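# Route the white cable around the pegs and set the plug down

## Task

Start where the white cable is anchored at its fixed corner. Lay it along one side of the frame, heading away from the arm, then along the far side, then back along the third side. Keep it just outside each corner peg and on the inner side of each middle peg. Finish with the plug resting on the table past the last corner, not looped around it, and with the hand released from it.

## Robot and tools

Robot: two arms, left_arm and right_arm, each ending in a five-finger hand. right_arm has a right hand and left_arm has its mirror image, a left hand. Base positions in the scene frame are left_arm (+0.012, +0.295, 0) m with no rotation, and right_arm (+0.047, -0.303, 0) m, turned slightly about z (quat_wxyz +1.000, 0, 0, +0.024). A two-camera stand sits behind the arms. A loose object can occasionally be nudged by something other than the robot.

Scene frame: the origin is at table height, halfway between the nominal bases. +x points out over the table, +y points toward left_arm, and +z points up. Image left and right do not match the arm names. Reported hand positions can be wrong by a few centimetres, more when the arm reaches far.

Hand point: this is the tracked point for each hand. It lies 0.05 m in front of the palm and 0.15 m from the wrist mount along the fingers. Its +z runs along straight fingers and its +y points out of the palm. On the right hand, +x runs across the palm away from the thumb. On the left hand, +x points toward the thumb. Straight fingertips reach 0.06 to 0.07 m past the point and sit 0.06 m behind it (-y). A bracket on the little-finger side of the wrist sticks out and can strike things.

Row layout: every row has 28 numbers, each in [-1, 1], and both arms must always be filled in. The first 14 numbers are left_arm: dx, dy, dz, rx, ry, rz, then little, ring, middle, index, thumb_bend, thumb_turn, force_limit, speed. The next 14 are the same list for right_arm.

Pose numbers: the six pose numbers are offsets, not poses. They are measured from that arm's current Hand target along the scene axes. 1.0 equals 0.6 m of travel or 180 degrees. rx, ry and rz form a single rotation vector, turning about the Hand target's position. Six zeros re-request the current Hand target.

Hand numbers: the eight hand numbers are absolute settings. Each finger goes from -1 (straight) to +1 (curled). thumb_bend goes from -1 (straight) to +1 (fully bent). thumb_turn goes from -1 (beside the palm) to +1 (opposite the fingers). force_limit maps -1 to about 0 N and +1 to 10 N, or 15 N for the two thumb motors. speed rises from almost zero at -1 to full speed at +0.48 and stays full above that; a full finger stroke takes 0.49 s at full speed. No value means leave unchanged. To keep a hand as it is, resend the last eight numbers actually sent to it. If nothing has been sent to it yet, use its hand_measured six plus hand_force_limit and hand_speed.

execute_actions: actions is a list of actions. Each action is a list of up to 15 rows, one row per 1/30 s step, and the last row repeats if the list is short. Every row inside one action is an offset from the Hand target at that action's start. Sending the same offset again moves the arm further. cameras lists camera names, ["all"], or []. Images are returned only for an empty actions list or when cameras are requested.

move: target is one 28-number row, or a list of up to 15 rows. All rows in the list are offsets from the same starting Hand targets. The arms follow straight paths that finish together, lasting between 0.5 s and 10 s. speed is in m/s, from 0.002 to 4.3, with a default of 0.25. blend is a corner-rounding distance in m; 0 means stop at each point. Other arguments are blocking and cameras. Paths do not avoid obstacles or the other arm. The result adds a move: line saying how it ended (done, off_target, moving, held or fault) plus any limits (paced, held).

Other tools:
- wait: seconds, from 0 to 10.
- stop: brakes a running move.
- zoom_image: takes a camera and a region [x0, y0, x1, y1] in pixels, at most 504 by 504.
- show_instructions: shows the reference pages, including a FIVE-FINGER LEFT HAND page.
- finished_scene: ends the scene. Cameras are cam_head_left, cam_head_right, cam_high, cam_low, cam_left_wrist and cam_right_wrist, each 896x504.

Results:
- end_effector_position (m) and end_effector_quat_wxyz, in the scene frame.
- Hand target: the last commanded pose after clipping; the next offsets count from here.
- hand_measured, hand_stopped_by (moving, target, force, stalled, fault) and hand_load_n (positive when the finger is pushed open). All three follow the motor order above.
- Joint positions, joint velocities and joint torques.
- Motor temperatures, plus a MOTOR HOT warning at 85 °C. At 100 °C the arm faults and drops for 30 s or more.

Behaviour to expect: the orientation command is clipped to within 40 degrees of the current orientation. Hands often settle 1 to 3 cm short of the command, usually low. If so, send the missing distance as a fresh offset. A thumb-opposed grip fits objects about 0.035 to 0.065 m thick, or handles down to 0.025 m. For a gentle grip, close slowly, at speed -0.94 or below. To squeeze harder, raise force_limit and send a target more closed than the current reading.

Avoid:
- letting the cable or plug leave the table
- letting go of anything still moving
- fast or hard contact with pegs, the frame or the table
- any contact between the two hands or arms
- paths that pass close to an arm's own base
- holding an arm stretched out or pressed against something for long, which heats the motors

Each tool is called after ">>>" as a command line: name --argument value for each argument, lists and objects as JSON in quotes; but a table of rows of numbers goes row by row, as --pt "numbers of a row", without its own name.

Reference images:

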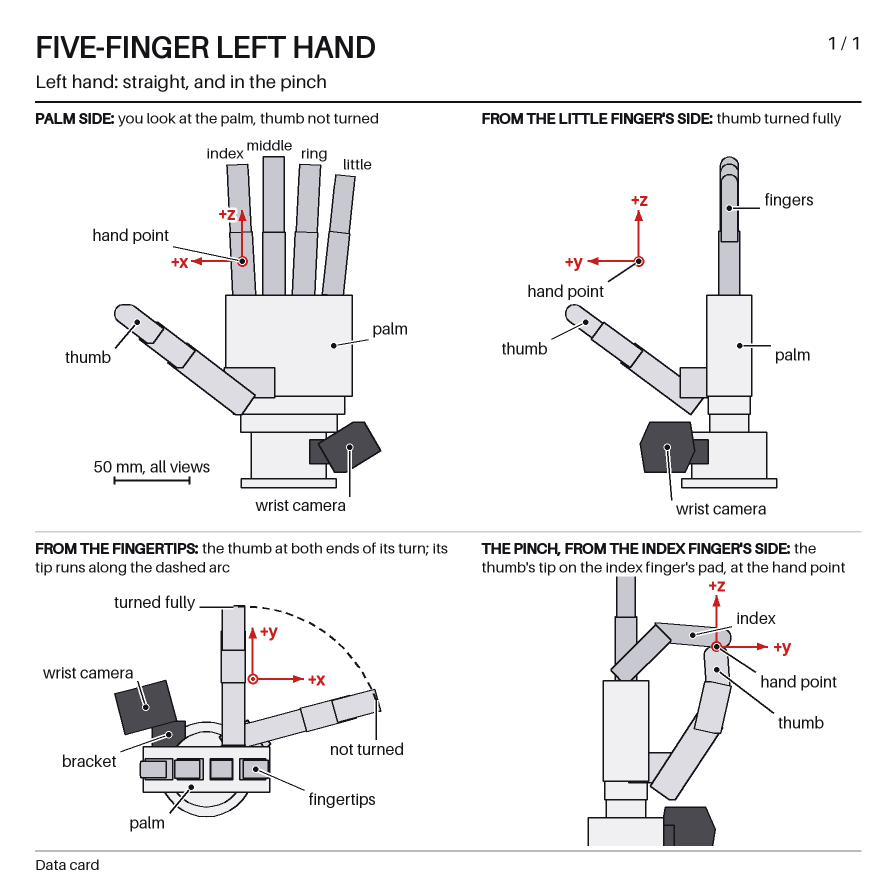

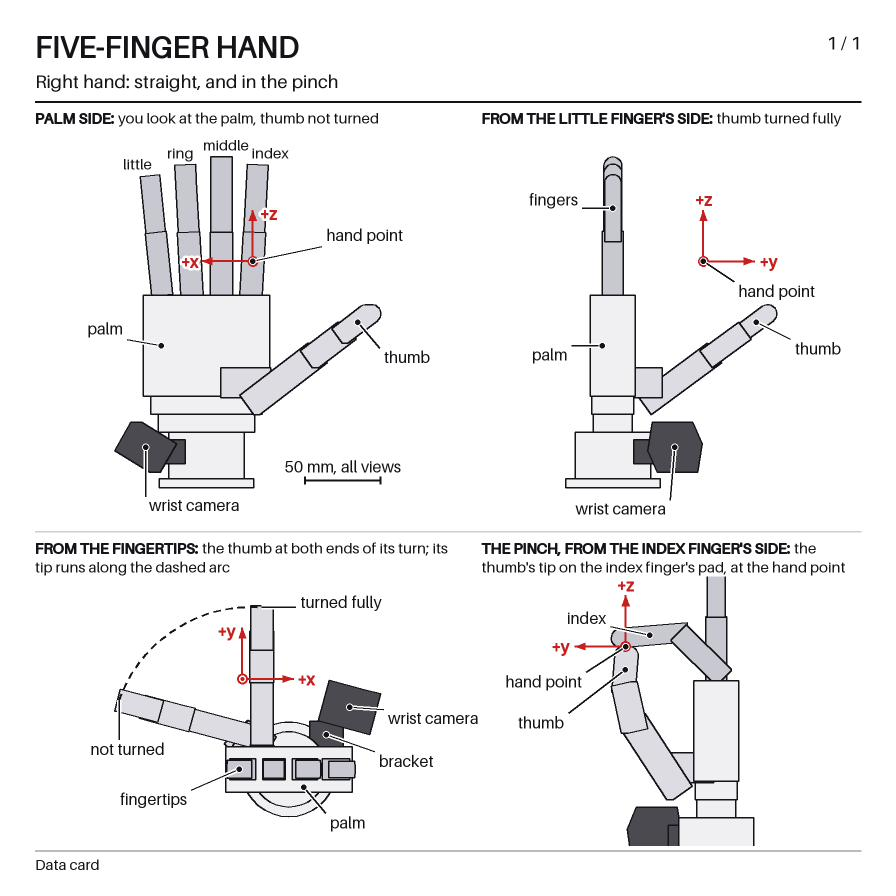

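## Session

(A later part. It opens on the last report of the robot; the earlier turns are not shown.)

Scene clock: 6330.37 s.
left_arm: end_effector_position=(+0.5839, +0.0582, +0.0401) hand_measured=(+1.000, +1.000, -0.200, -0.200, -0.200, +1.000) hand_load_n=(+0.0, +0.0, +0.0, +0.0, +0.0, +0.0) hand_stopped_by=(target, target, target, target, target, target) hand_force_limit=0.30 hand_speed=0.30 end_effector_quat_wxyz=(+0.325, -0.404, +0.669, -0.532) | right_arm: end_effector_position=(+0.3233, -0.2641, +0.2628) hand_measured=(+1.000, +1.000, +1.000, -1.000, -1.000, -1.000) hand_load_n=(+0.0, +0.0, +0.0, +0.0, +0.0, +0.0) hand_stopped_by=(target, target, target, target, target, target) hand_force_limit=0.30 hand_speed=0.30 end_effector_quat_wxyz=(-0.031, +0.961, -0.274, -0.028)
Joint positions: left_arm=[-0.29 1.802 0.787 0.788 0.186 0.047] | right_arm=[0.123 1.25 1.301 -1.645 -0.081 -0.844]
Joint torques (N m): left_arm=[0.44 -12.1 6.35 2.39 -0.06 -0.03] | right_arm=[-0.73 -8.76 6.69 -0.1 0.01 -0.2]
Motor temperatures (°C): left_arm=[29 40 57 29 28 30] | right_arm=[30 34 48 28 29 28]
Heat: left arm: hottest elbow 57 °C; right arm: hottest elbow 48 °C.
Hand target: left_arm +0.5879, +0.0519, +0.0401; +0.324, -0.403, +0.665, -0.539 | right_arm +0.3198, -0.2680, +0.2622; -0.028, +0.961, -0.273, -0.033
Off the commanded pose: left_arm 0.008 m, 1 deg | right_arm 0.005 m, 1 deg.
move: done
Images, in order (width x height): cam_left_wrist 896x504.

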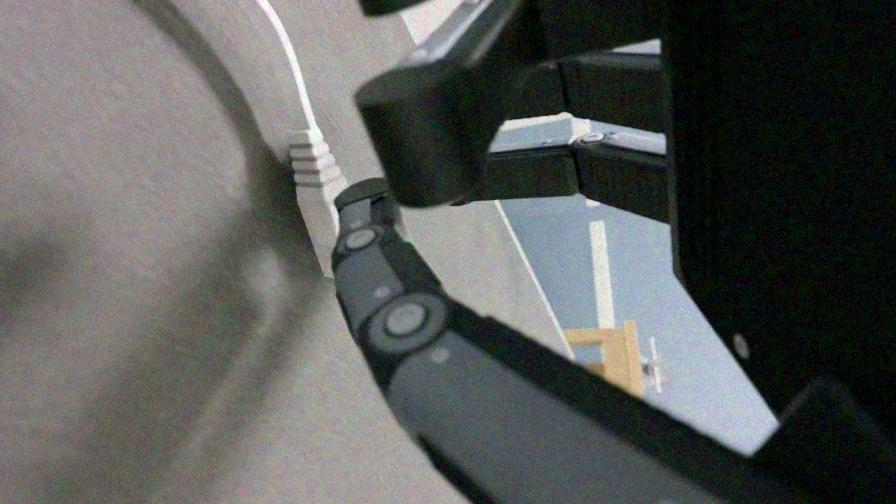

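>>> move --target '[-0.007,-0.012,-0.03,0,0,0,1,1,-0.2,-0.2,-0.2,1,0.3,0.3,0,0,0,0,0,0,1,1,1,-1,-1,-1,0.3,0.3]' --speed '[0.06]' --cameras '["cam_left_wrist"]'

Scene clock: 6337.37 s.
left_arm: end_effector_position=(+0.5839, +0.0511, +0.0265) hand_measured=(+1.000, +1.000, -0.200, -0.200, -0.200, +1.000) hand_load_n=(+0.0, +0.5, +0.0, +0.0, +0.0, +0.0) hand_stopped_by=(target, target, target, target, target, target) hand_force_limit=0.30 hand_speed=0.30 end_effector_quat_wxyz=(+0.328, -0.403, +0.667, -0.535) | right_arm: end_effector_position=(+0.3233, -0.2641, +0.2628) hand_measured=(+1.000, +1.000, +1.000, -1.000, -1.000, -1.000) hand_load_n=(+0.0, +0.0, +0.0, +0.0, +0.0, +0.0) hand_stopped_by=(target, target, target, target, target, target) hand_force_limit=0.30 hand_speed=0.30 end_effector_quat_wxyz=(-0.031, +0.961, -0.274, -0.028)
Joint positions: left_arm=[-0.306 1.847 0.787 0.842 0.169 0.043] | right_arm=[0.123 1.25 1.301 -1.645 -0.081 -0.844]
Joint torques (N m): left_arm=[0.32 -12.16 5.53 2.37 -0.07 -0.04] | right_arm=[-1.26 -8.23 6.37 -0.06 0 -0.18]
Motor temperatures (°C): left_arm=[29 40 57 29 28 30] | right_arm=[30 34 48 28 29 28]
Heat: left arm: hottest elbow 57 °C; right arm: hottest elbow 48 °C.
Hand target: left_arm +0.5837, +0.0446, +0.0220; +0.324, -0.403, +0.665, -0.539 | right_arm +0.3198, -0.2680, +0.2622; -0.028, +0.961, -0.273, -0.033
Off the commanded pose: left_arm 0.008 m, 1 deg | right_arm 0.005 m, 1 deg.
move: done
Images, in order (width x height): cam_left_wrist 896x504.

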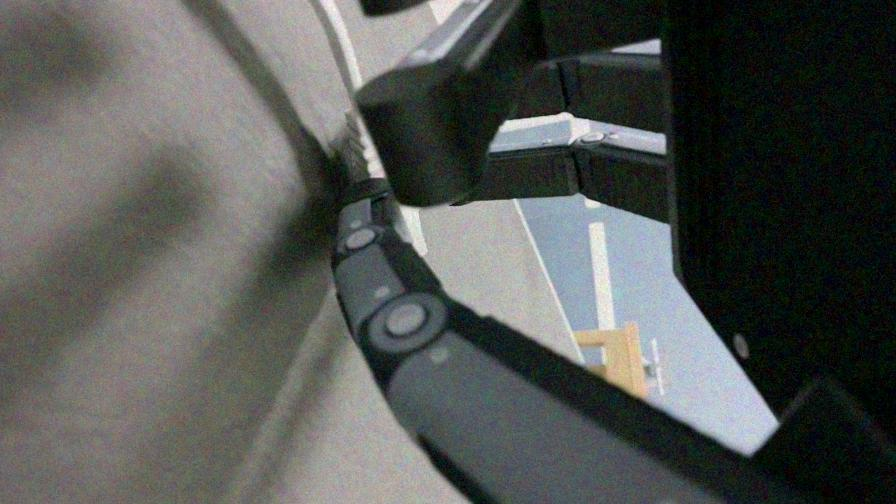

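>>> execute_actions --actions '[[[0,0,0,0,0,0,1,1,0.5,0.5,-0.2,1,0.3,-0.85,0,0,0,0,0,0,1,1,1,-1,-1,-1,0.3,0.3]],[[0,0,0,0,0,0,1,1,0.5,0.5,-0.2,1,0.3,-0.85,0,0,0,0,0,0,1,1,1,-1,-1,-1,0.3,0.3]],[[0,0,0,0,0,0,1,1,0.5,0.5,-0.2,1,0.3,-0.85,0,0,0,0,0,0,1,1,1,-1,-1,-1,0.3,0.3]],[[0,0,0,0,0,0,1,1,0.5,0.5,-0.2,1,0.3,-0.85,0,0,0,0,0,0,1,1,1,-1,-1,-1,0.3,0.3]],[[0,0,0,0,0,0,1,1,0.5,0.5,-0.2,1,0.3,-0.85,0,0,0,0,0,0,1,1,1,-1,-1,-1,0.3,0.3]],[[0,0,0,0,0,0,1,1,0.5,0.5,-0.2,1,0.3,-0.85,0,0,0,0,0,0,1,1,1,-1,-1,-1,0.3,0.3]]]' --cameras '["cam_left_wrist"]'

Scene clock: 6351.00 s.
left_arm: end_effector_position=(+0.5840, +0.0511, +0.0266) hand_measured=(+1.000, +1.000, +0.088, +0.116, -0.202, +1.000) hand_load_n=(+0.0, +0.0, +6.0, +8.0, +6.0, -2.0) hand_stopped_by=(target, target, force, force, target, target) hand_force_limit=0.30 hand_speed=-0.85 end_effector_quat_wxyz=(+0.328, -0.403, +0.666, -0.535) | right_arm: end_effector_position=(+0.3233, -0.2641, +0.2628) hand_measured=(+1.000, +1.000, +1.000, -1.000, -1.000, -1.000) hand_load_n=(+0.0, +0.0, +0.0, +0.0, +0.0, +0.0) hand_stopped_by=(target, target, target, target, target, target) hand_force_limit=0.30 hand_speed=0.30 end_effector_quat_wxyz=(-0.031, +0.961, -0.274, -0.028)
Joint positions: left_arm=[-0.306 1.847 0.787 0.842 0.168 0.043] | right_arm=[0.123 1.25 1.301 -1.645 -0.081 -0.844]
Joint torques (N m): left_arm=[0.26 -12.16 5.52 2.48 -0.05 -0.02] | right_arm=[-0.56 -7.94 6.52 -0.12 -0.01 -0.2]
Motor temperatures (°C): left_arm=[29 40 56 29 28 30] | right_arm=[30 34 48 28 29 28]
Heat: left arm: hottest elbow 56 °C; right arm: hottest elbow 48 °C.
Hand target: left_arm +0.5837, +0.0446, +0.0220; +0.324, -0.403, +0.665, -0.539 | right_arm +0.3198, -0.2680, +0.2622; -0.028, +0.961, -0.273, -0.033
Off the commanded pose: left_arm 0.008 m, 1 deg | right_arm 0.005 m, 1 deg.
Images, in order (width x height): cam_left_wrist 896x504.

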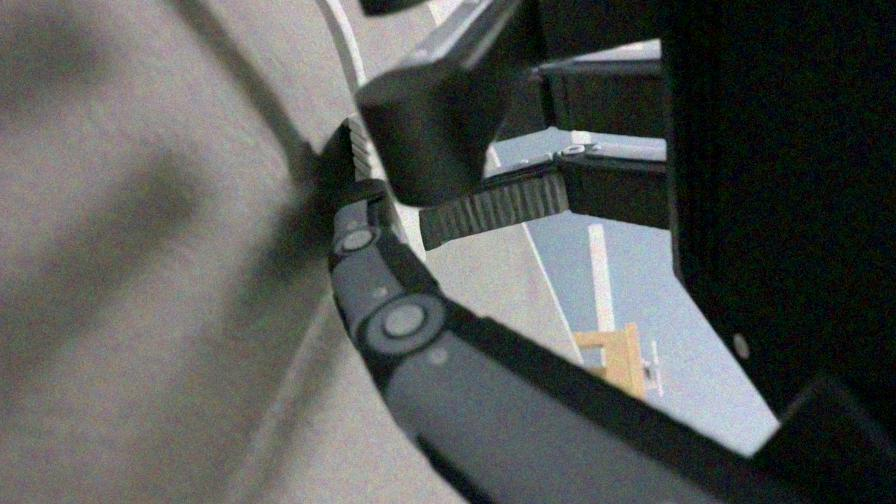

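>>> move --pt "-0.02 0 0.06 0 0 0 1 1 0.5 0.5 -0.2 1 0.3 -0.85 0 0 0 0 0 0 1 1 1 -1 -1 -1 0.3 0.3" --pt "-0.106 -0.025 0.163 0.176 0.334 0 1 1 0.5 0.5 -0.2 1 0.3 -0.85 0 0 0 0 0 0 1 1 1 -1 -1 -1 0.3 0.3" --speed '[0.12,0.25]' --blend '[0.02,0]' --cameras '["cam_head_left","cam_left_wrist"]'

>>> zoom_image --camera "cam_head_left" --region '[350, 170, 560, 335]'

Scene clock: 6365.27 s.
left_arm: end_effector_position=(+0.5124, +0.0386, +0.1171) hand_measured=(+1.000, +1.000, +0.088, +0.116, -0.202, +1.000) hand_load_n=(+0.0, +0.0, +6.0, +7.5, +6.0, -1.5) hand_stopped_by=(target, target, force, force, target, target) hand_force_limit=0.30 hand_speed=-0.85 end_effector_quat_wxyz=(+0.043, -0.518, +0.851, -0.073) | right_arm: end_effector_position=(+0.3233, -0.2641, +0.2628) hand_measured=(+1.000, +1.000, +1.000, -1.000, -1.000, -1.000) hand_load_n=(+0.0, +0.0, +0.0, +0.0, +0.0, +0.0) hand_stopped_by=(target, target, target, target, target, target) hand_force_limit=0.30 hand_speed=0.30 end_effector_quat_wxyz=(-0.031, +0.961, -0.274, -0.028)
Joint positions: left_arm=[-0.421 1.884 1.678 -1.196 0.012 0.057] | right_arm=[0.123 1.25 1.301 -1.645 -0.081 -0.844]
Joint torques (N m): left_arm=[0.5 -15.91 10.61 0.02 -0.11 0.02] | right_arm=[-0.67 -8.23 6.13 0.03 0.03 -0.24]
Motor temperatures (°C): left_arm=[29 40 56 29 28 30] | right_arm=[30 34 48 28 29 28]
Heat: left arm: hottest elbow 56 °C; right arm: hottest elbow 48 °C.
Hand target: left_arm +0.5199, +0.0295, +0.1199; +0.045, -0.516, +0.852, -0.075 | right_arm +0.3198, -0.2680, +0.2622; -0.028, +0.961, -0.273, -0.033
Off the commanded pose: left_arm 0.012 m, 0 deg | right_arm 0.005 m, 1 deg.
move: off_target (left_arm); blend cut to 0.0189 m at target 1
Images, in order (width x height): cam_head_left 896x504, cam_left_wrist 896x504.

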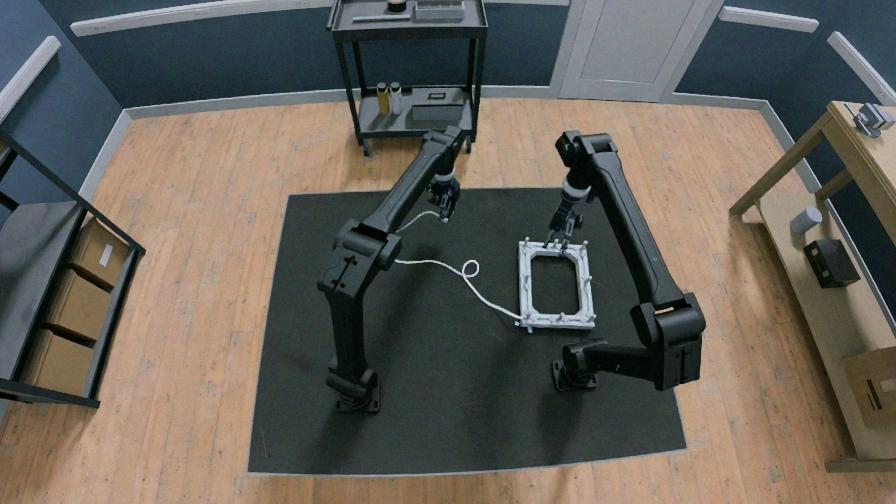

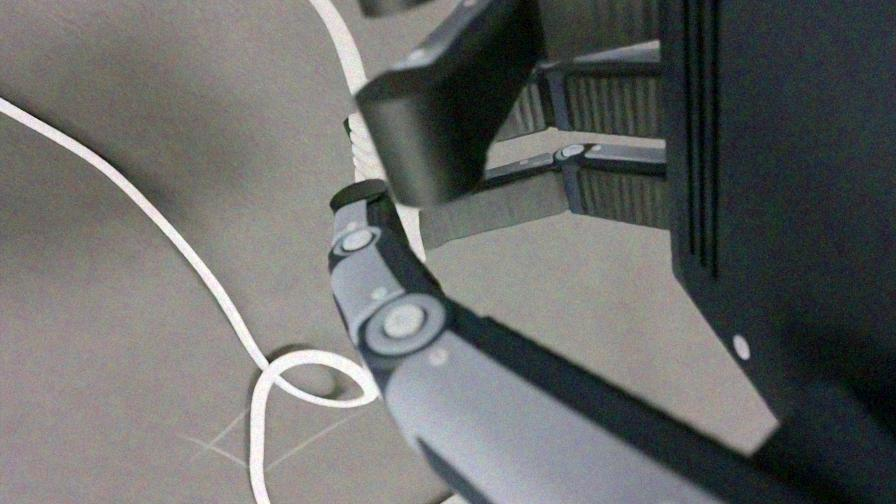

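Scaled by 2.400 from the camera's 896x504 image, which has a finer 1280x720 frame.

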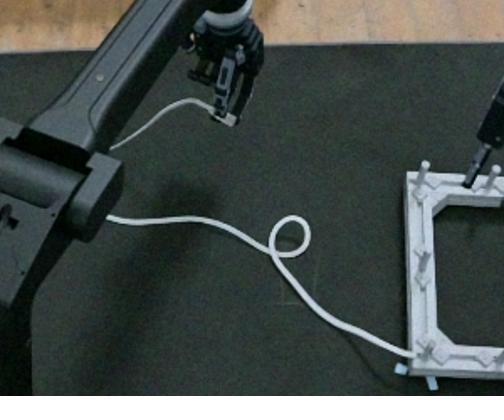

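>>> move --pt "-0.1 -0.05 -0.033 0 0 -0.206 1 1 0.5 0.5 -0.2 1 0.3 -0.85 0 0 0 0 0 0 1 1 1 -1 -1 -1 0.3 0.3" --pt "-0.217 -0.017 -0.033 0 0 -0.4 1 1 0.5 0.5 -0.2 1 0.3 -0.85 0 0 0 0 0 0 1 1 1 -1 -1 -1 0.3 0.3" --pt "-0.35 0.117 -0.05 0 0 -0.678 1 1 0.5 0.5 -0.2 1 0.3 -0.85 0 0 0 0 0 0 1 1 1 -1 -1 -1 0.3 0.3" --speed '[0.2,0.2,0.2]' --blend '[0.02,0.02,0]' --cameras '["cam_head_left","cam_left_wrist"]'

>>> zoom_image --camera "cam_head_left" --region '[350, 170, 560, 335]'

Scene clock: 6384.40 s.
left_arm: end_effector_position=(+0.3140, +0.1002, +0.0887) hand_measured=(+1.000, +1.000, +0.088, +0.116, -0.202, +1.000) hand_load_n=(+0.0, +0.0, +6.0, +7.5, +6.0, -2.0) hand_stopped_by=(target, target, force, force, target, target) hand_force_limit=0.30 hand_speed=-0.85 end_effector_quat_wxyz=(-0.040, +0.486, +0.870, -0.077) | right_arm: end_effector_position=(+0.3233, -0.2641, +0.2628) hand_measured=(+1.000, +1.000, +1.000, -1.000, -1.000, -1.000) hand_load_n=(+0.0, +0.0, +0.0, +0.0, -0.5, +0.0) hand_stopped_by=(target, target, target, target, target, target) hand_force_limit=0.30 hand_speed=0.30 end_effector_quat_wxyz=(-0.031, +0.961, -0.274, -0.028)
Joint positions: left_arm=[-0.668 1.414 1.008 -1.22 0.165 1.927] | right_arm=[0.123 1.25 1.301 -1.645 -0.081 -0.844]
Joint torques (N m): left_arm=[0.26 -9.93 6.76 -0.34 0.03 0.2] | right_arm=[-0.56 -9.05 6.63 -0.2 -0.06 -0.2]
Motor temperatures (°C): left_arm=[29 40 59 28 28 30] | right_arm=[30 34 48 28 29 28]
Heat: left arm: hottest elbow 59 °C; right arm: hottest elbow 48 °C.
Hand target: left_arm +0.3100, +0.0998, +0.0898; -0.044, +0.495, +0.865, -0.076 | right_arm +0.3198, -0.2680, +0.2622; -0.028, +0.961, -0.273, -0.033
Off the commanded pose: left_arm 0.004 m, 1 deg | right_arm 0.005 m, 1 deg.
move: done
Images, in order (width x height): cam_head_left 896x504, cam_left_wrist 896x504.

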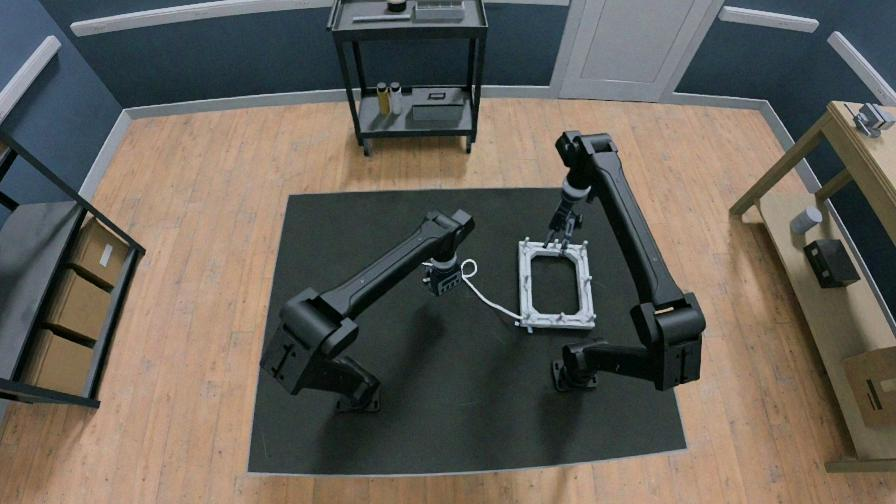

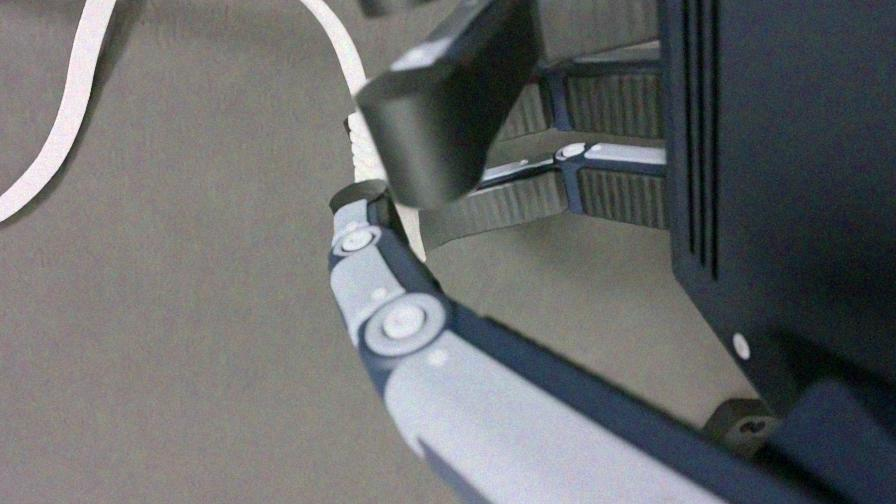

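Scaled by 2.400 from the camera's 896x504 image, which has a finer 1280x720 frame.

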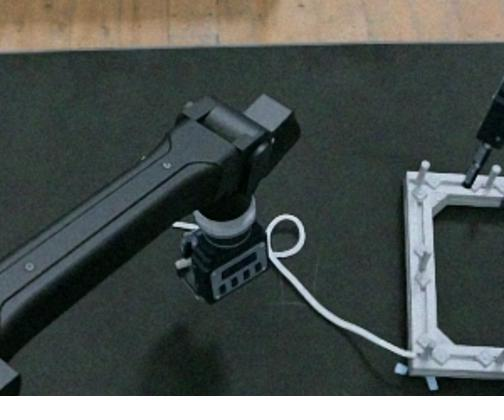

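>>> execute_actions --actions '[[[0.0,0.0,-0.04,0,0,0,1,1,0.5,0.5,-0.2,1,0.3,-0.85,0,0,0,0,0,0,1,1,1,-1,-1,-1,0.3,0.3]],[[0,0,-0.035,0,0,0,1,1,0.5,0.5,-0.2,1,0.3,-0.85,0,0,0,0,0,0,1,1,1,-1,-1,-1,0.3,0.3]],[[0,0,0,0,0,0,1,1,0.5,0.5,-0.2,1,0.3,-0.85,0,0,0,0,0,0,1,1,1,-1,-1,-1,0.3,0.3]],[[0,0,0,0,0,0,1,1,-0.1,-0.1,-0.2,1,0.3,-0.5,0,0,0,0,0,0,1,1,1,-1,-1,-1,0.3,0.3]],[[0,0,0,0,0,0,1,1,-0.1,-0.1,-0.2,1,0.3,-0.5,0,0,0,0,0,0,1,1,1,-1,-1,-1,0.3,0.3]],[[0,0,0,0,0,0,1,1,-0.1,-0.1,-0.2,1,0.3,-0.5,0,0,0,0,0,0,1,1,1,-1,-1,-1,0.3,0.3]]]' --cameras '["cam_head_left","cam_left_wrist"]'

>>> zoom_image --camera "cam_head_left" --region '[350, 170, 560, 335]'

Scene clock: 6395.37 s.
left_arm: end_effector_position=(+0.3091, +0.1040, +0.0488) hand_measured=(+1.000, +1.000, -0.100, -0.100, -0.200, +1.000) hand_load_n=(+0.0, +0.0, +0.0, +0.0, +0.0, +0.0) hand_stopped_by=(target, target, target, target, target, target) hand_force_limit=0.30 hand_speed=-0.50 end_effector_quat_wxyz=(-0.044, +0.486, +0.869, -0.077) | right_arm: end_effector_position=(+0.3233, -0.2641, +0.2628) hand_measured=(+1.000, +1.000, +1.000, -1.000, -1.000, -1.000) hand_load_n=(+0.0, +0.0, +0.0, +0.0, +0.0, +0.0) hand_stopped_by=(target, target, target, target, target, target) hand_force_limit=0.30 hand_speed=0.30 end_effector_quat_wxyz=(-0.031, +0.961, -0.274, -0.028)
Joint positions: left_arm=[-0.668 1.455 0.933 -1.113 0.165 1.928] | right_arm=[0.123 1.25 1.301 -1.645 -0.081 -0.844]
Joint torques (N m): left_arm=[0.26 -8.64 6.58 0.5 0.03 0.2] | right_arm=[-0.38 -9.29 6.23 -0.43 0.04 -0.17]
Motor temperatures (°C): left_arm=[29 39 58 28 28 30] | right_arm=[30 34 48 28 29 28]
Heat: left arm: hottest elbow 58 °C; right arm: hottest elbow 48 °C.
Hand target: left_arm +0.3100, +0.0997, +0.0449; -0.044, +0.495, +0.865, -0.076 | right_arm +0.3198, -0.2680, +0.2622; -0.028, +0.961, -0.273, -0.033
Off the commanded pose: left_arm 0.006 m, 1 deg | right_arm 0.005 m, 1 deg.
Images, in order (width x height): cam_head_left 896x504, cam_left_wrist 896x504.

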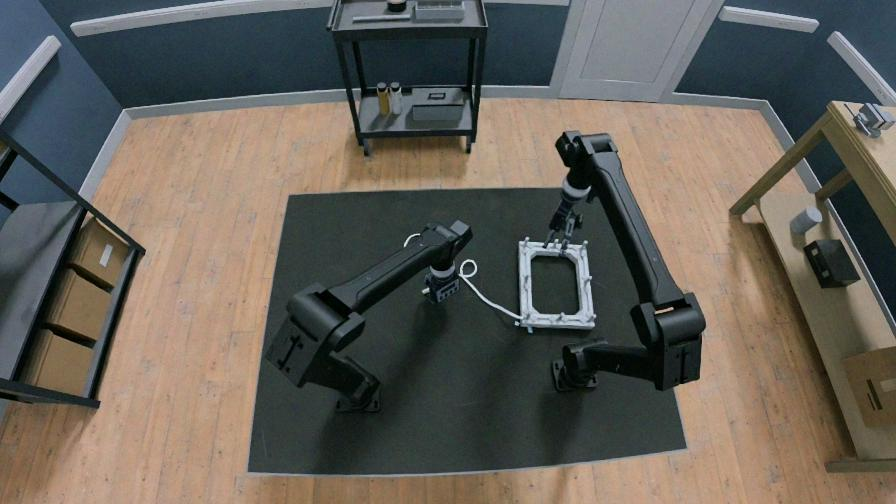

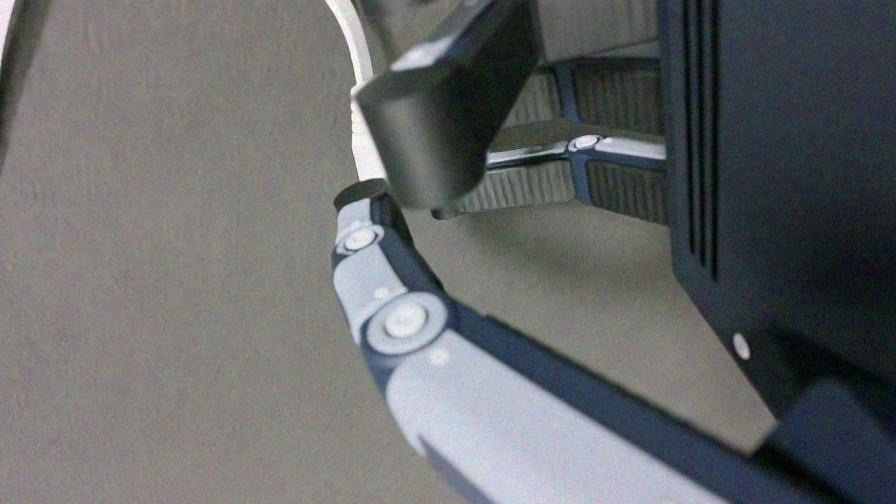

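Scaled by 2.400 from the camera's 896x504 image, which has a finer 1280x720 frame.

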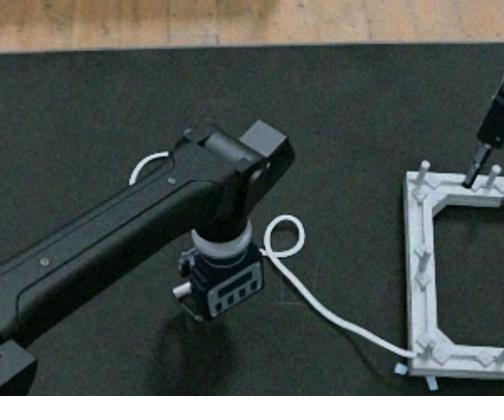

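>>> move --pt "0 0 0.25 0 0 0 1 1 -0.2 -0.2 -0.2 1 0.3 -0.5 0 0 0 0 0 0 1 1 1 -1 -1 -1 0.3 0.3" --pt "0.15 0.35 0.25 0 0 0.6 1 1 -0.2 -0.2 -0.2 1 0.3 0.3 0 0 0 0 0 0 1 1 1 -1 -1 -1 0.3 0.3" --speed '[0.15,0.35]' --cameras '["cam_head_left","cam_left_wrist"]'

>>> zoom_image --camera "cam_head_left" --region '[350, 170, 560, 335]'

Scene clock: 6406.73 s.
left_arm: end_effector_position=(+0.3826, +0.3074, +0.1872) hand_measured=(+1.000, +1.000, -0.200, -0.200, -0.200, +1.000) hand_load_n=(+0.0, +0.0, +0.0, +0.0, +0.0, +0.0) hand_stopped_by=(target, target, target, target, target, target) hand_force_limit=0.30 hand_speed=0.30 end_effector_quat_wxyz=(+0.019, -0.402, +0.912, -0.074) | right_arm: end_effector_position=(+0.3233, -0.2641, +0.2628) hand_measured=(+1.000, +1.000, +1.000, -1.000, -1.000, -1.000) hand_load_n=(+0.0, +0.0, +0.0, +0.0, +0.0, +0.0) hand_stopped_by=(target, target, target, target, target, target) hand_force_limit=0.30 hand_speed=0.30 end_effector_quat_wxyz=(-0.031, +0.961, -0.274, -0.028)
Joint positions: left_arm=[0.045 1.421 1.279 -1.339 0.125 0.78] | right_arm=[0.123 1.25 1.301 -1.645 -0.081 -0.844]
Joint torques (N m): left_arm=[1.32 -9.29 10.59 0.75 -0.03 -0.03] | right_arm=[-0.09 -8.53 6.42 -0.43 0.01 -0.2]
Motor temperatures (°C): left_arm=[29 39 58 28 28 30] | right_arm=[30 34 48 28 29 28]
Heat: left arm: hottest elbow 58 °C; right arm: hottest elbow 48 °C.
Hand target: left_arm +0.3999, +0.3097, +0.1948; +0.035, -0.408, +0.909, -0.080 | right_arm +0.3198, -0.2680, +0.2622; -0.028, +0.961, -0.273, -0.033
Off the commanded pose: left_arm 0.019 m, 2 deg | right_arm 0.005 m, 1 deg.
move: off_target (left_arm); target 2's new numbers were sent with left_arm's hand 0.019 m and 2 deg from that target
Images, in order (width x height): cam_head_left 896x504, cam_left_wrist 896x504.

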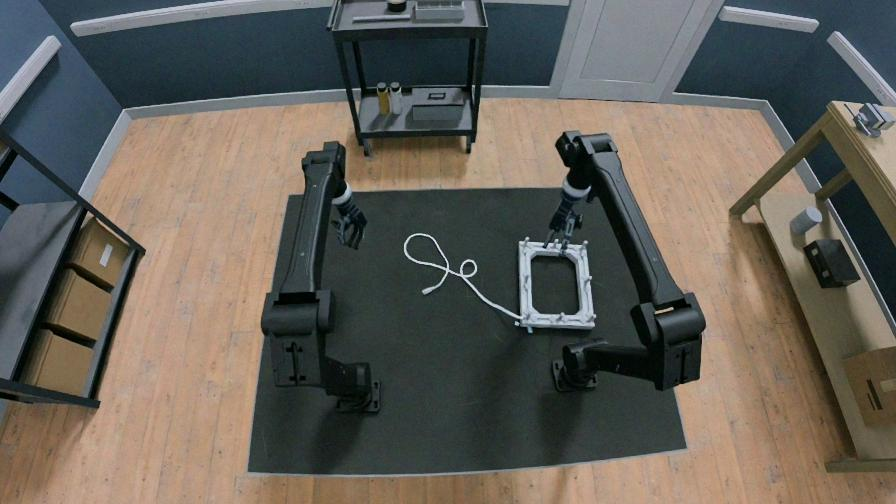

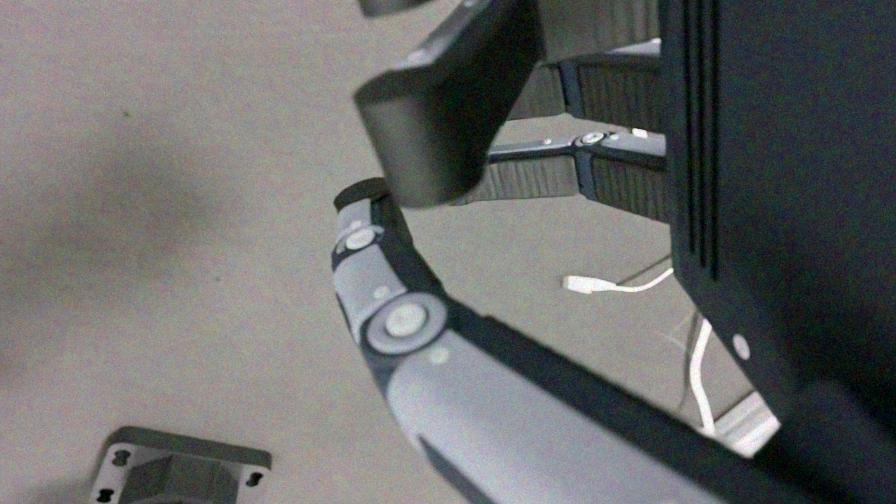

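Scaled by 2.400 from the camera's 896x504 image, which has a finer 1280x720 frame.

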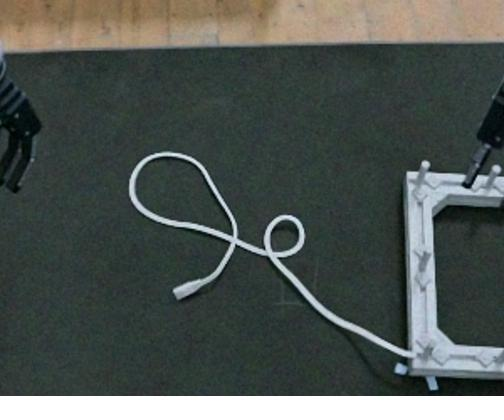

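>>> move --target '[0.06,-0.12,-0.02,-0.248,-0.285,0,1,1,-0.2,-0.2,-0.2,1,0.3,0.3,0,0,0,0,0,0,1,1,1,-1,-1,-1,0.3,0.3]' --speed '[0.35]'

>>> move --target '[-0.155,-0.225,-0.14,0,0,0.365,1,1,-0.2,-0.2,-0.2,1,0.3,0.3,0,0,0,0,0,0,1,1,1,-1,-1,-1,0.3,0.3]' --speed '[0.3]' --cameras '["cam_head_left","cam_left_wrist"]'

Scene clock: 6420.07 s.
left_arm: end_effector_position=(+0.4339, +0.2334, +0.1842) hand_measured=(+1.000, +1.000, -0.200, -0.200, -0.200, +1.000) hand_load_n=(+0.5, +0.0, +0.0, +0.0, +0.0, +0.0) hand_stopped_by=(target, target, target, target, target, target) hand_force_limit=0.30 hand_speed=0.30 end_effector_quat_wxyz=(+0.260, -0.312, +0.713, -0.572) | right_arm: end_effector_position=(+0.3233, -0.2641, +0.2628) hand_measured=(+1.000, +1.000, +1.000, -1.000, -1.000, -1.000) hand_load_n=(+0.0, +0.0, +0.0, +0.0, +0.0, +0.0) hand_stopped_by=(target, target, target, target, target, target) hand_force_limit=0.30 hand_speed=0.30 end_effector_quat_wxyz=(-0.031, +0.961, -0.274, -0.028)
Joint positions: left_arm=[0.251 1.124 0.604 0.148 0.951 0.323] | right_arm=[0.123 1.25 1.301 -1.645 -0.081 -0.844]
Joint torques (N m): left_arm=[1.73 -5.48 7.57 2.1 0.2 -0.01] | right_arm=[-1.2 -9 6.3 -0.14 0.03 -0.16]
Motor temperatures (°C): left_arm=[29 39 60 28 28 30] | right_arm=[30 34 48 28 29 28]
Heat: left arm: hottest elbow 60 °C; right arm: hottest elbow 48 °C.
Hand target: left_arm +0.4360, +0.2379, +0.1828; +0.263, -0.318, +0.709, -0.572 | right_arm +0.3198, -0.2680, +0.2622; -0.028, +0.961, -0.273, -0.033
Off the commanded pose: left_arm 0.005 m, 1 deg | right_arm 0.005 m, 1 deg.
move: done

Scene clock: 6423.77 s.
left_arm: end_effector_position=(+0.3364, +0.1146, +0.0907) hand_measured=(+1.000, +1.000, -0.200, -0.200, -0.200, +1.000) hand_load_n=(+0.0, +0.0, +0.0, +0.0, +0.0, +0.0) hand_stopped_by=(target, target, target, target, target, target) hand_force_limit=0.30 hand_speed=0.30 end_effector_quat_wxyz=(-0.536, +0.648, -0.429, +0.331) | right_arm: end_effector_position=(+0.3233, -0.2641, +0.2628) hand_measured=(+1.000, +1.000, +1.000, -1.000, -1.000, -1.000) hand_load_n=(+0.0, +0.0, +0.0, +0.0, +0.0, +0.0) hand_stopped_by=(target, target, target, target, target, target) hand_force_limit=0.30 hand_speed=0.30 end_effector_quat_wxyz=(-0.031, +0.961, -0.274, -0.028)
Joint positions: left_arm=[-0.986 1.201 0.462 -0.207 -1.312 -0.898] | right_arm=[0.123 1.25 1.301 -1.645 -0.081 -0.844]
Joint torques (N m): left_arm=[0.73 -4.19 8.76 0.38 -0.72 -0.03] | right_arm=[0.26 -8.29 6.41 -0.21 0 -0.21]
Motor temperatures (°C): left_arm=[29 39 60 28 28 30] | right_arm=[30 34 48 28 29 28]
Heat: left arm: hottest elbow 60 °C; right arm: hottest elbow 48 °C.
Hand target: left_arm +0.3429, +0.1028, +0.0988; -0.531, +0.652, -0.423, +0.338 | right_arm +0.3198, -0.2680, +0.2622; -0.028, +0.961, -0.273, -0.033
Off the commanded pose: left_arm 0.016 m, 1 deg | right_arm 0.005 m, 1 deg.
move: off_target (left_arm)
Images, in order (width x height): cam_head_left 896x504, cam_left_wrist 896x504.

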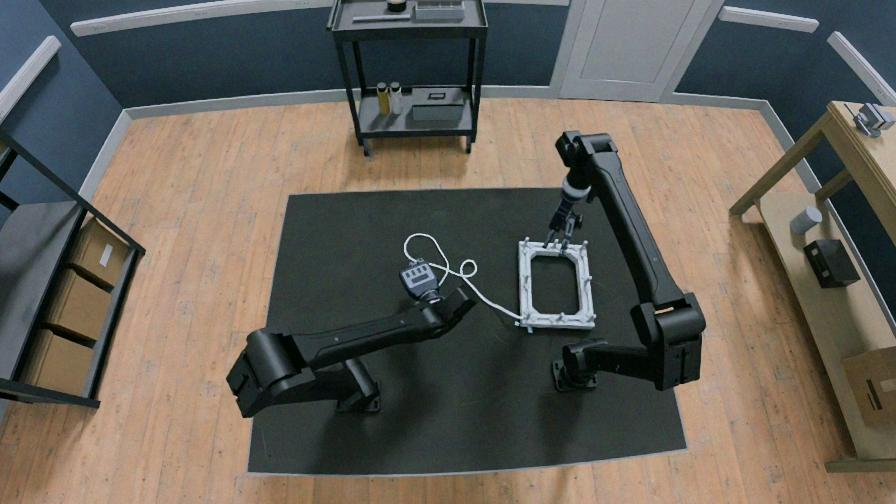

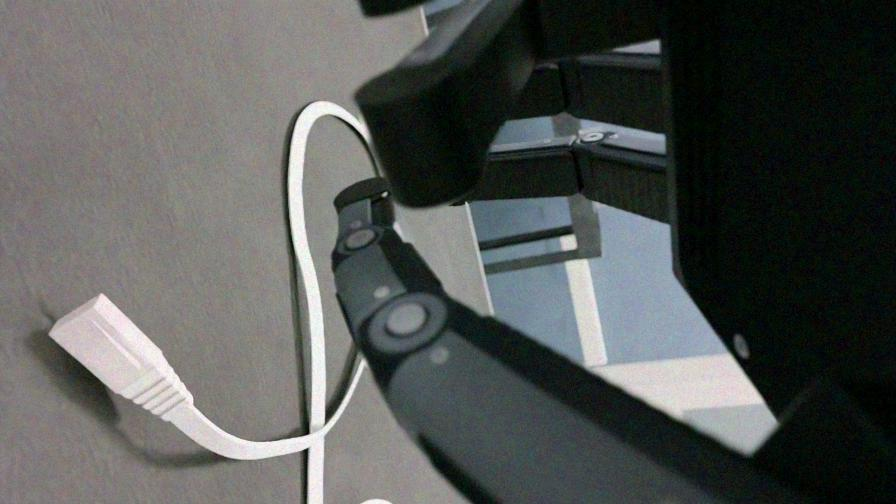

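>>> move --target '[-0.027,-0.048,-0.085,0,0,0.01,1,1,-0.2,-0.2,-0.2,1,0.3,0.3,0,0,0,0,0,0,1,1,1,-1,-1,-1,0.3,0.3]' --speed '[0.15]' --cameras '["cam_left_wrist"]'

Scene clock: 6433.50 s.
left_arm: end_effector_position=(+0.3237, +0.0868, +0.0442) hand_measured=(+1.000, +1.000, -0.200, -0.200, -0.200, +1.000) hand_load_n=(+0.0, +0.0, +0.0, +0.0, +0.0, +0.0) hand_stopped_by=(target, target, target, target, target, target) hand_force_limit=0.30 hand_speed=0.30 end_effector_quat_wxyz=(-0.539, +0.657, -0.415, +0.323) | right_arm: end_effector_position=(+0.3233, -0.2641, +0.2628) hand_measured=(+1.000, +1.000, +1.000, -1.000, -1.000, -1.000) hand_load_n=(+0.0, +0.0, +0.0, +0.0, -0.5, +0.0) hand_stopped_by=(target, target, target, target, target, target) hand_force_limit=0.30 hand_speed=0.30 end_effector_quat_wxyz=(-0.031, +0.961, -0.274, -0.028)
Joint positions: left_arm=[-1.079 1.46 0.572 -0.568 -1.358 -1.429] | right_arm=[0.123 1.25 1.301 -1.645 -0.081 -0.844]
Joint torques (N m): left_arm=[0.15 -6.36 7.05 -0.12 -1.03 -0.04] | right_arm=[-0.62 -8.35 6.32 -0.49 0 -0.18]
Motor temperatures (°C): left_arm=[29 38 60 28 29 30] | right_arm=[30 34 48 28 29 28]
Heat: left arm: hottest elbow 60 °C; right arm: hottest elbow 48 °C.
Hand target: left_arm +0.3267, +0.0740, +0.0478; -0.536, +0.658, -0.413, +0.329 | right_arm +0.3198, -0.2680, +0.2622; -0.028, +0.961, -0.273, -0.033
Off the commanded pose: left_arm 0.014 m, 1 deg | right_arm 0.005 m, 1 deg.
move: off_target (left_arm)
Images, in order (width x height): cam_left_wrist 896x504.

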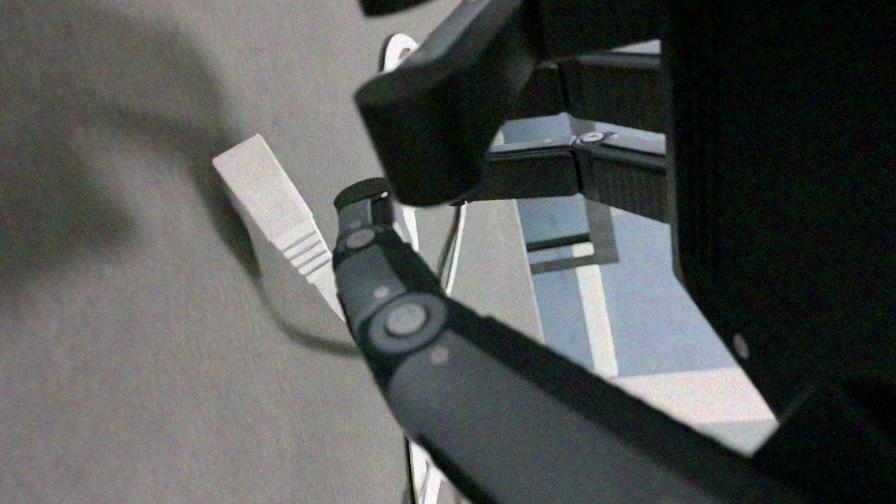

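>>> move --target '[-0.03,-0.014,-0.025,0,0,0.0,1,1,-0.2,-0.2,-0.2,1,0.3,0.3,0,0,0,0,0,0,1,1,1,-1,-1,-1,0.3,0.3]' --speed '[0.1]' --cameras '["cam_left_wrist"]'

Scene clock: 6442.50 s.
left_arm: end_effector_position=(+0.3071, +0.0774, +0.0312) hand_measured=(+1.000, +1.000, -0.200, -0.200, -0.200, +1.000) hand_load_n=(+0.0, +0.0, +0.0, +0.0, +0.0, +0.0) hand_stopped_by=(target, target, target, target, target, target) hand_force_limit=0.30 hand_speed=0.30 end_effector_quat_wxyz=(-0.540, +0.657, -0.415, +0.324) | right_arm: end_effector_position=(+0.3233, -0.2641, +0.2628) hand_measured=(+1.000, +1.000, +1.000, -1.000, -1.000, -1.000) hand_load_n=(+0.0, +0.0, +0.0, +0.0, +0.0, +0.0) hand_stopped_by=(target, target, target, target, target, target) hand_force_limit=0.30 hand_speed=0.30 end_effector_quat_wxyz=(-0.031, +0.961, -0.274, -0.028)
Joint positions: left_arm=[-1.144 1.554 0.622 -0.82 -1.359 -1.734] | right_arm=[0.123 1.25 1.301 -1.645 -0.081 -0.844]
Joint torques (N m): left_arm=[0.21 -7 6.3 -0.46 -0.88 -0.03] | right_arm=[-0.73 -8.76 6.56 -0.43 0.03 -0.16]
Motor temperatures (°C): left_arm=[29 38 60 28 29 30] | right_arm=[30 34 48 28 29 28]
Heat: left arm: hottest elbow 60 °C; right arm: hottest elbow 48 °C.
Hand target: left_arm +0.3088, +0.0657, +0.0328; -0.536, +0.658, -0.413, +0.329 | right_arm +0.3198, -0.2680, +0.2622; -0.028, +0.961, -0.273, -0.033
Off the commanded pose: left_arm 0.012 m, 1 deg | right_arm 0.005 m, 1 deg.
move: off_target (left_arm)
Images, in order (width x height): cam_left_wrist 896x504.

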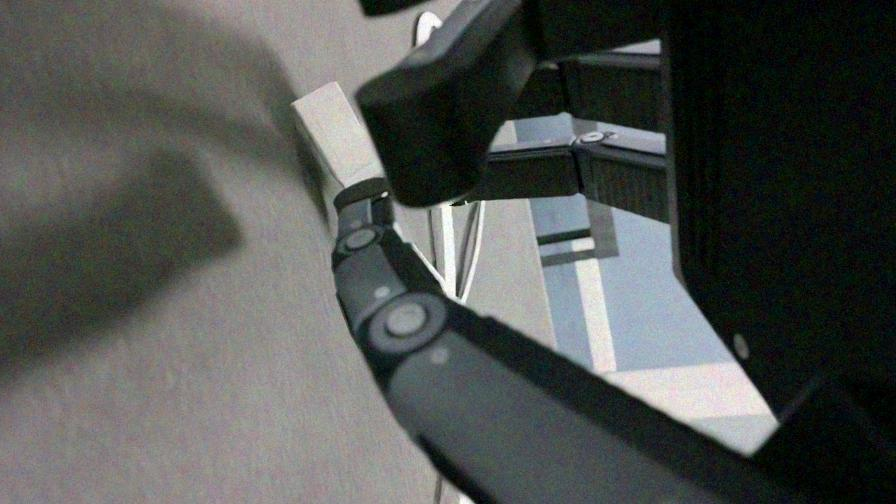

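>>> move --target '[-0.008,0.02,-0.022,0,0,0.0,1,1,-0.2,-0.2,-0.2,1,0.3,0.3,0,0,0,0,0,0,1,1,1,-1,-1,-1,0.3,0.3]' --speed '[0.1]' --cameras '["cam_left_wrist"]'

Scene clock: 6448.10 s.
left_arm: end_effector_position=(+0.3061, +0.0797, +0.0242) hand_measured=(+1.000, +1.000, -0.200, -0.200, -0.200, +1.000) hand_load_n=(+0.0, +0.0, +0.0, +0.0, +0.0, +0.0) hand_stopped_by=(target, target, target, target, target, target) hand_force_limit=0.30 hand_speed=0.30 end_effector_quat_wxyz=(-0.539, +0.659, -0.412, +0.326) | right_arm: end_effector_position=(+0.3233, -0.2641, +0.2628) hand_measured=(+1.000, +1.000, +1.000, -1.000, -1.000, -1.000) hand_load_n=(+0.0, +0.0, +0.0, +0.0, +0.0, +0.0) hand_stopped_by=(target, target, target, target, target, target) hand_force_limit=0.30 hand_speed=0.30 end_effector_quat_wxyz=(-0.031, +0.961, -0.274, -0.028)
Joint positions: left_arm=[-1.144 1.569 0.609 -0.794 -1.359 -1.743] | right_arm=[0.123 1.25 1.301 -1.645 -0.081 -0.844]
Joint torques (N m): left_arm=[0.26 -7.06 4.08 0.4 -0.91 -0.02] | right_arm=[-0.15 -8.23 6.35 -0.35 -0.03 -0.22]
Motor temperatures (°C): left_arm=[29 38 59 28 29 30] | right_arm=[30 34 48 28 29 28]
Heat: left arm: hottest elbow 59 °C; right arm: hottest elbow 48 °C.
Hand target: left_arm +0.3040, +0.0775, +0.0197; -0.536, +0.658, -0.413, +0.329 | right_arm +0.3198, -0.2680, +0.2622; -0.028, +0.961, -0.273, -0.033
Off the commanded pose: left_arm 0.006 m, 0 deg | right_arm 0.005 m, 1 deg.
move: done
Images, in order (width x height): cam_left_wrist 896x504.

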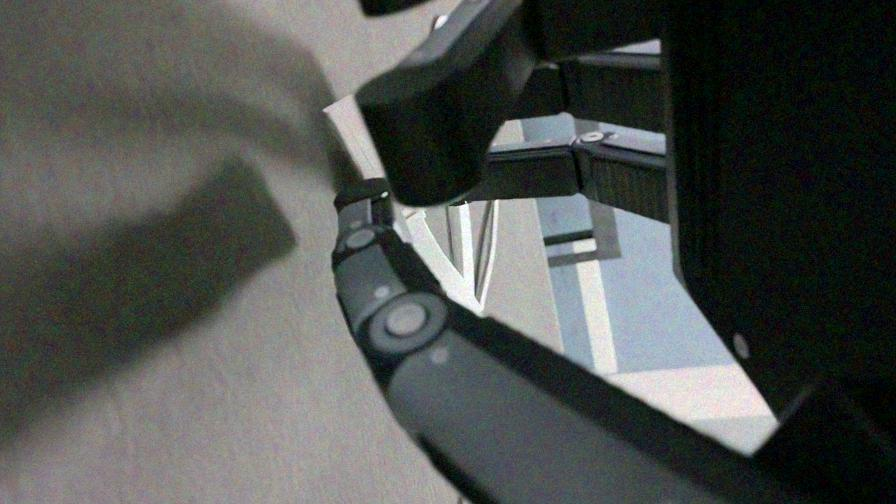

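>>> move --target '[-0.01,0.022,-0.004,0,0,0.0,1,1,-0.2,-0.2,-0.2,1,0.3,0.3,0,0,0,0,0,0,1,1,1,-1,-1,-1,0.3,0.3]' --speed '[0.1]' --cameras '["cam_left_wrist"]'

Scene clock: 6452.23 s.
left_arm: end_effector_position=(+0.2992, +0.0948, +0.0162) hand_measured=(+1.000, +1.000, -0.200, -0.200, -0.200, +1.000) hand_load_n=(+0.0, +0.0, +0.0, +0.0, +0.0, +0.0) hand_stopped_by=(target, target, target, target, target, target) hand_force_limit=0.30 hand_speed=0.30 end_effector_quat_wxyz=(-0.543, +0.655, -0.417, +0.320) | right_arm: end_effector_position=(+0.3233, -0.2641, +0.2628) hand_measured=(+1.000, +1.000, +1.000, -1.000, -1.000, -1.000) hand_load_n=(+0.0, +0.0, +0.0, +0.0, +0.0, +0.0) hand_stopped_by=(target, target, target, target, target, target) hand_force_limit=0.30 hand_speed=0.30 end_effector_quat_wxyz=(-0.031, +0.961, -0.274, -0.028)
Joint positions: left_arm=[-1.144 1.566 0.569 -0.778 -1.359 -1.746] | right_arm=[0.123 1.25 1.301 -1.645 -0.081 -0.844]
Joint torques (N m): left_arm=[0.26 -8.29 3.81 0.36 -0.9 -0.02] | right_arm=[-0.67 -9.17 6.37 -0.44 -0.05 -0.2]
Motor temperatures (°C): left_arm=[29 38 58 28 29 30] | right_arm=[30 34 48 28 29 28]
Heat: left arm: hottest elbow 58 °C; right arm: hottest elbow 48 °C.
Hand target: left_arm +0.2979, +0.0909, +0.0172; -0.536, +0.658, -0.413, +0.329 | right_arm +0.3198, -0.2680, +0.2622; -0.028, +0.961, -0.273, -0.033
Off the commanded pose: left_arm 0.004 m, 1 deg | right_arm 0.005 m, 1 deg.
move: done
Images, in order (width x height): cam_left_wrist 896x504.

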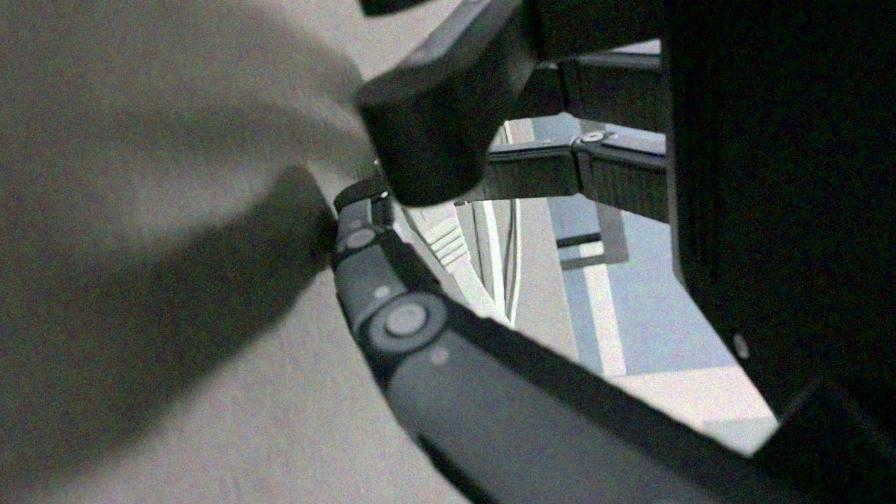

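>>> execute_actions --actions '[[[0,0,0.006,0,0,0,1,1,-0.2,-0.2,-0.2,1,0.3,-0.85,0,0,0,0,0,0,1,1,1,-1,-1,-1,0.3,0.3]],[[0,0,0,0,0,0,1,1,0.5,0.5,-0.2,1,0.3,-0.85,0,0,0,0,0,0,1,1,1,-1,-1,-1,0.3,0.3]],[[0,0,0,0,0,0,1,1,0.5,0.5,-0.2,1,0.3,-0.85,0,0,0,0,0,0,1,1,1,-1,-1,-1,0.3,0.3]],[[0,0,0,0,0,0,1,1,0.5,0.5,-0.2,1,0.3,-0.85,0,0,0,0,0,0,1,1,1,-1,-1,-1,0.3,0.3]],[[0,0,0,0,0,0,1,1,0.5,0.5,-0.2,1,0.3,-0.85,0,0,0,0,0,0,1,1,1,-1,-1,-1,0.3,0.3]],[[0,0,0,0,0,0,1,1,0.5,0.5,-0.2,1,0.3,-0.85,0,0,0,0,0,0,1,1,1,-1,-1,-1,0.3,0.3]],[[0,0,0,0,0,0,1,1,0.5,0.5,-0.2,1,0.3,-0.85,0,0,0,0,0,0,1,1,1,-1,-1,-1,0.3,0.3]]]' --cameras '["cam_left_wrist"]'

Scene clock: 6463.00 s.
left_arm: end_effector_position=(+0.3010, +0.0928, +0.0235) hand_measured=(+1.000, +1.000, +0.268, +0.298, -0.200, +1.000) hand_load_n=(+0.0, +0.0, +11.5, +5.5, +3.0, -3.0) hand_stopped_by=(target, target, force, force, target, target) hand_force_limit=0.30 hand_speed=-0.85 end_effector_quat_wxyz=(-0.541, +0.657, -0.410, +0.329) | right_arm: end_effector_position=(+0.3233, -0.2641, +0.2628) hand_measured=(+1.000, +1.000, +1.000, -1.000, -1.000, -1.000) hand_load_n=(+0.0, +0.0, +0.0, +0.5, +0.0, +0.0) hand_stopped_by=(target, target, target, target, target, target) hand_force_limit=0.30 hand_speed=0.30 end_effector_quat_wxyz=(-0.031, +0.961, -0.274, -0.028)
Joint positions: left_arm=[-1.144 1.546 0.569 -0.778 -1.367 -1.746] | right_arm=[0.123 1.25 1.301 -1.645 -0.081 -0.844]
Joint torques (N m): left_arm=[0.32 -7.41 4.07 -0.06 -0.55 0.02] | right_arm=[-0.79 -9.29 6.42 -0.28 -0.01 -0.19]
Motor temperatures (°C): left_arm=[29 38 57 28 29 30] | right_arm=[30 34 48 28 29 28]
Heat: left arm: hottest elbow 57 °C; right arm: hottest elbow 48 °C.
Hand target: left_arm +0.2980, +0.0909, +0.0208; -0.536, +0.658, -0.413, +0.329 | right_arm +0.3198, -0.2680, +0.2622; -0.028, +0.961, -0.273, -0.033
Off the commanded pose: left_arm 0.004 m, 1 deg | right_arm 0.005 m, 1 deg.
Images, in order (width x height): cam_left_wrist 896x504.

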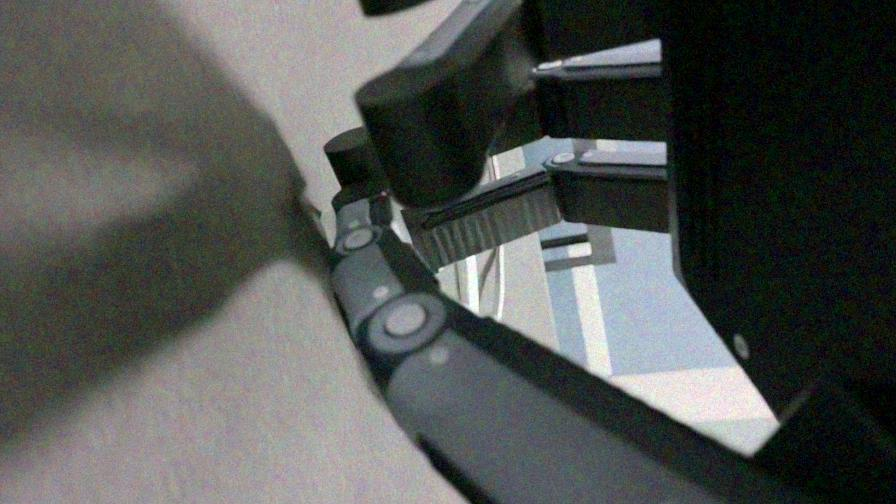

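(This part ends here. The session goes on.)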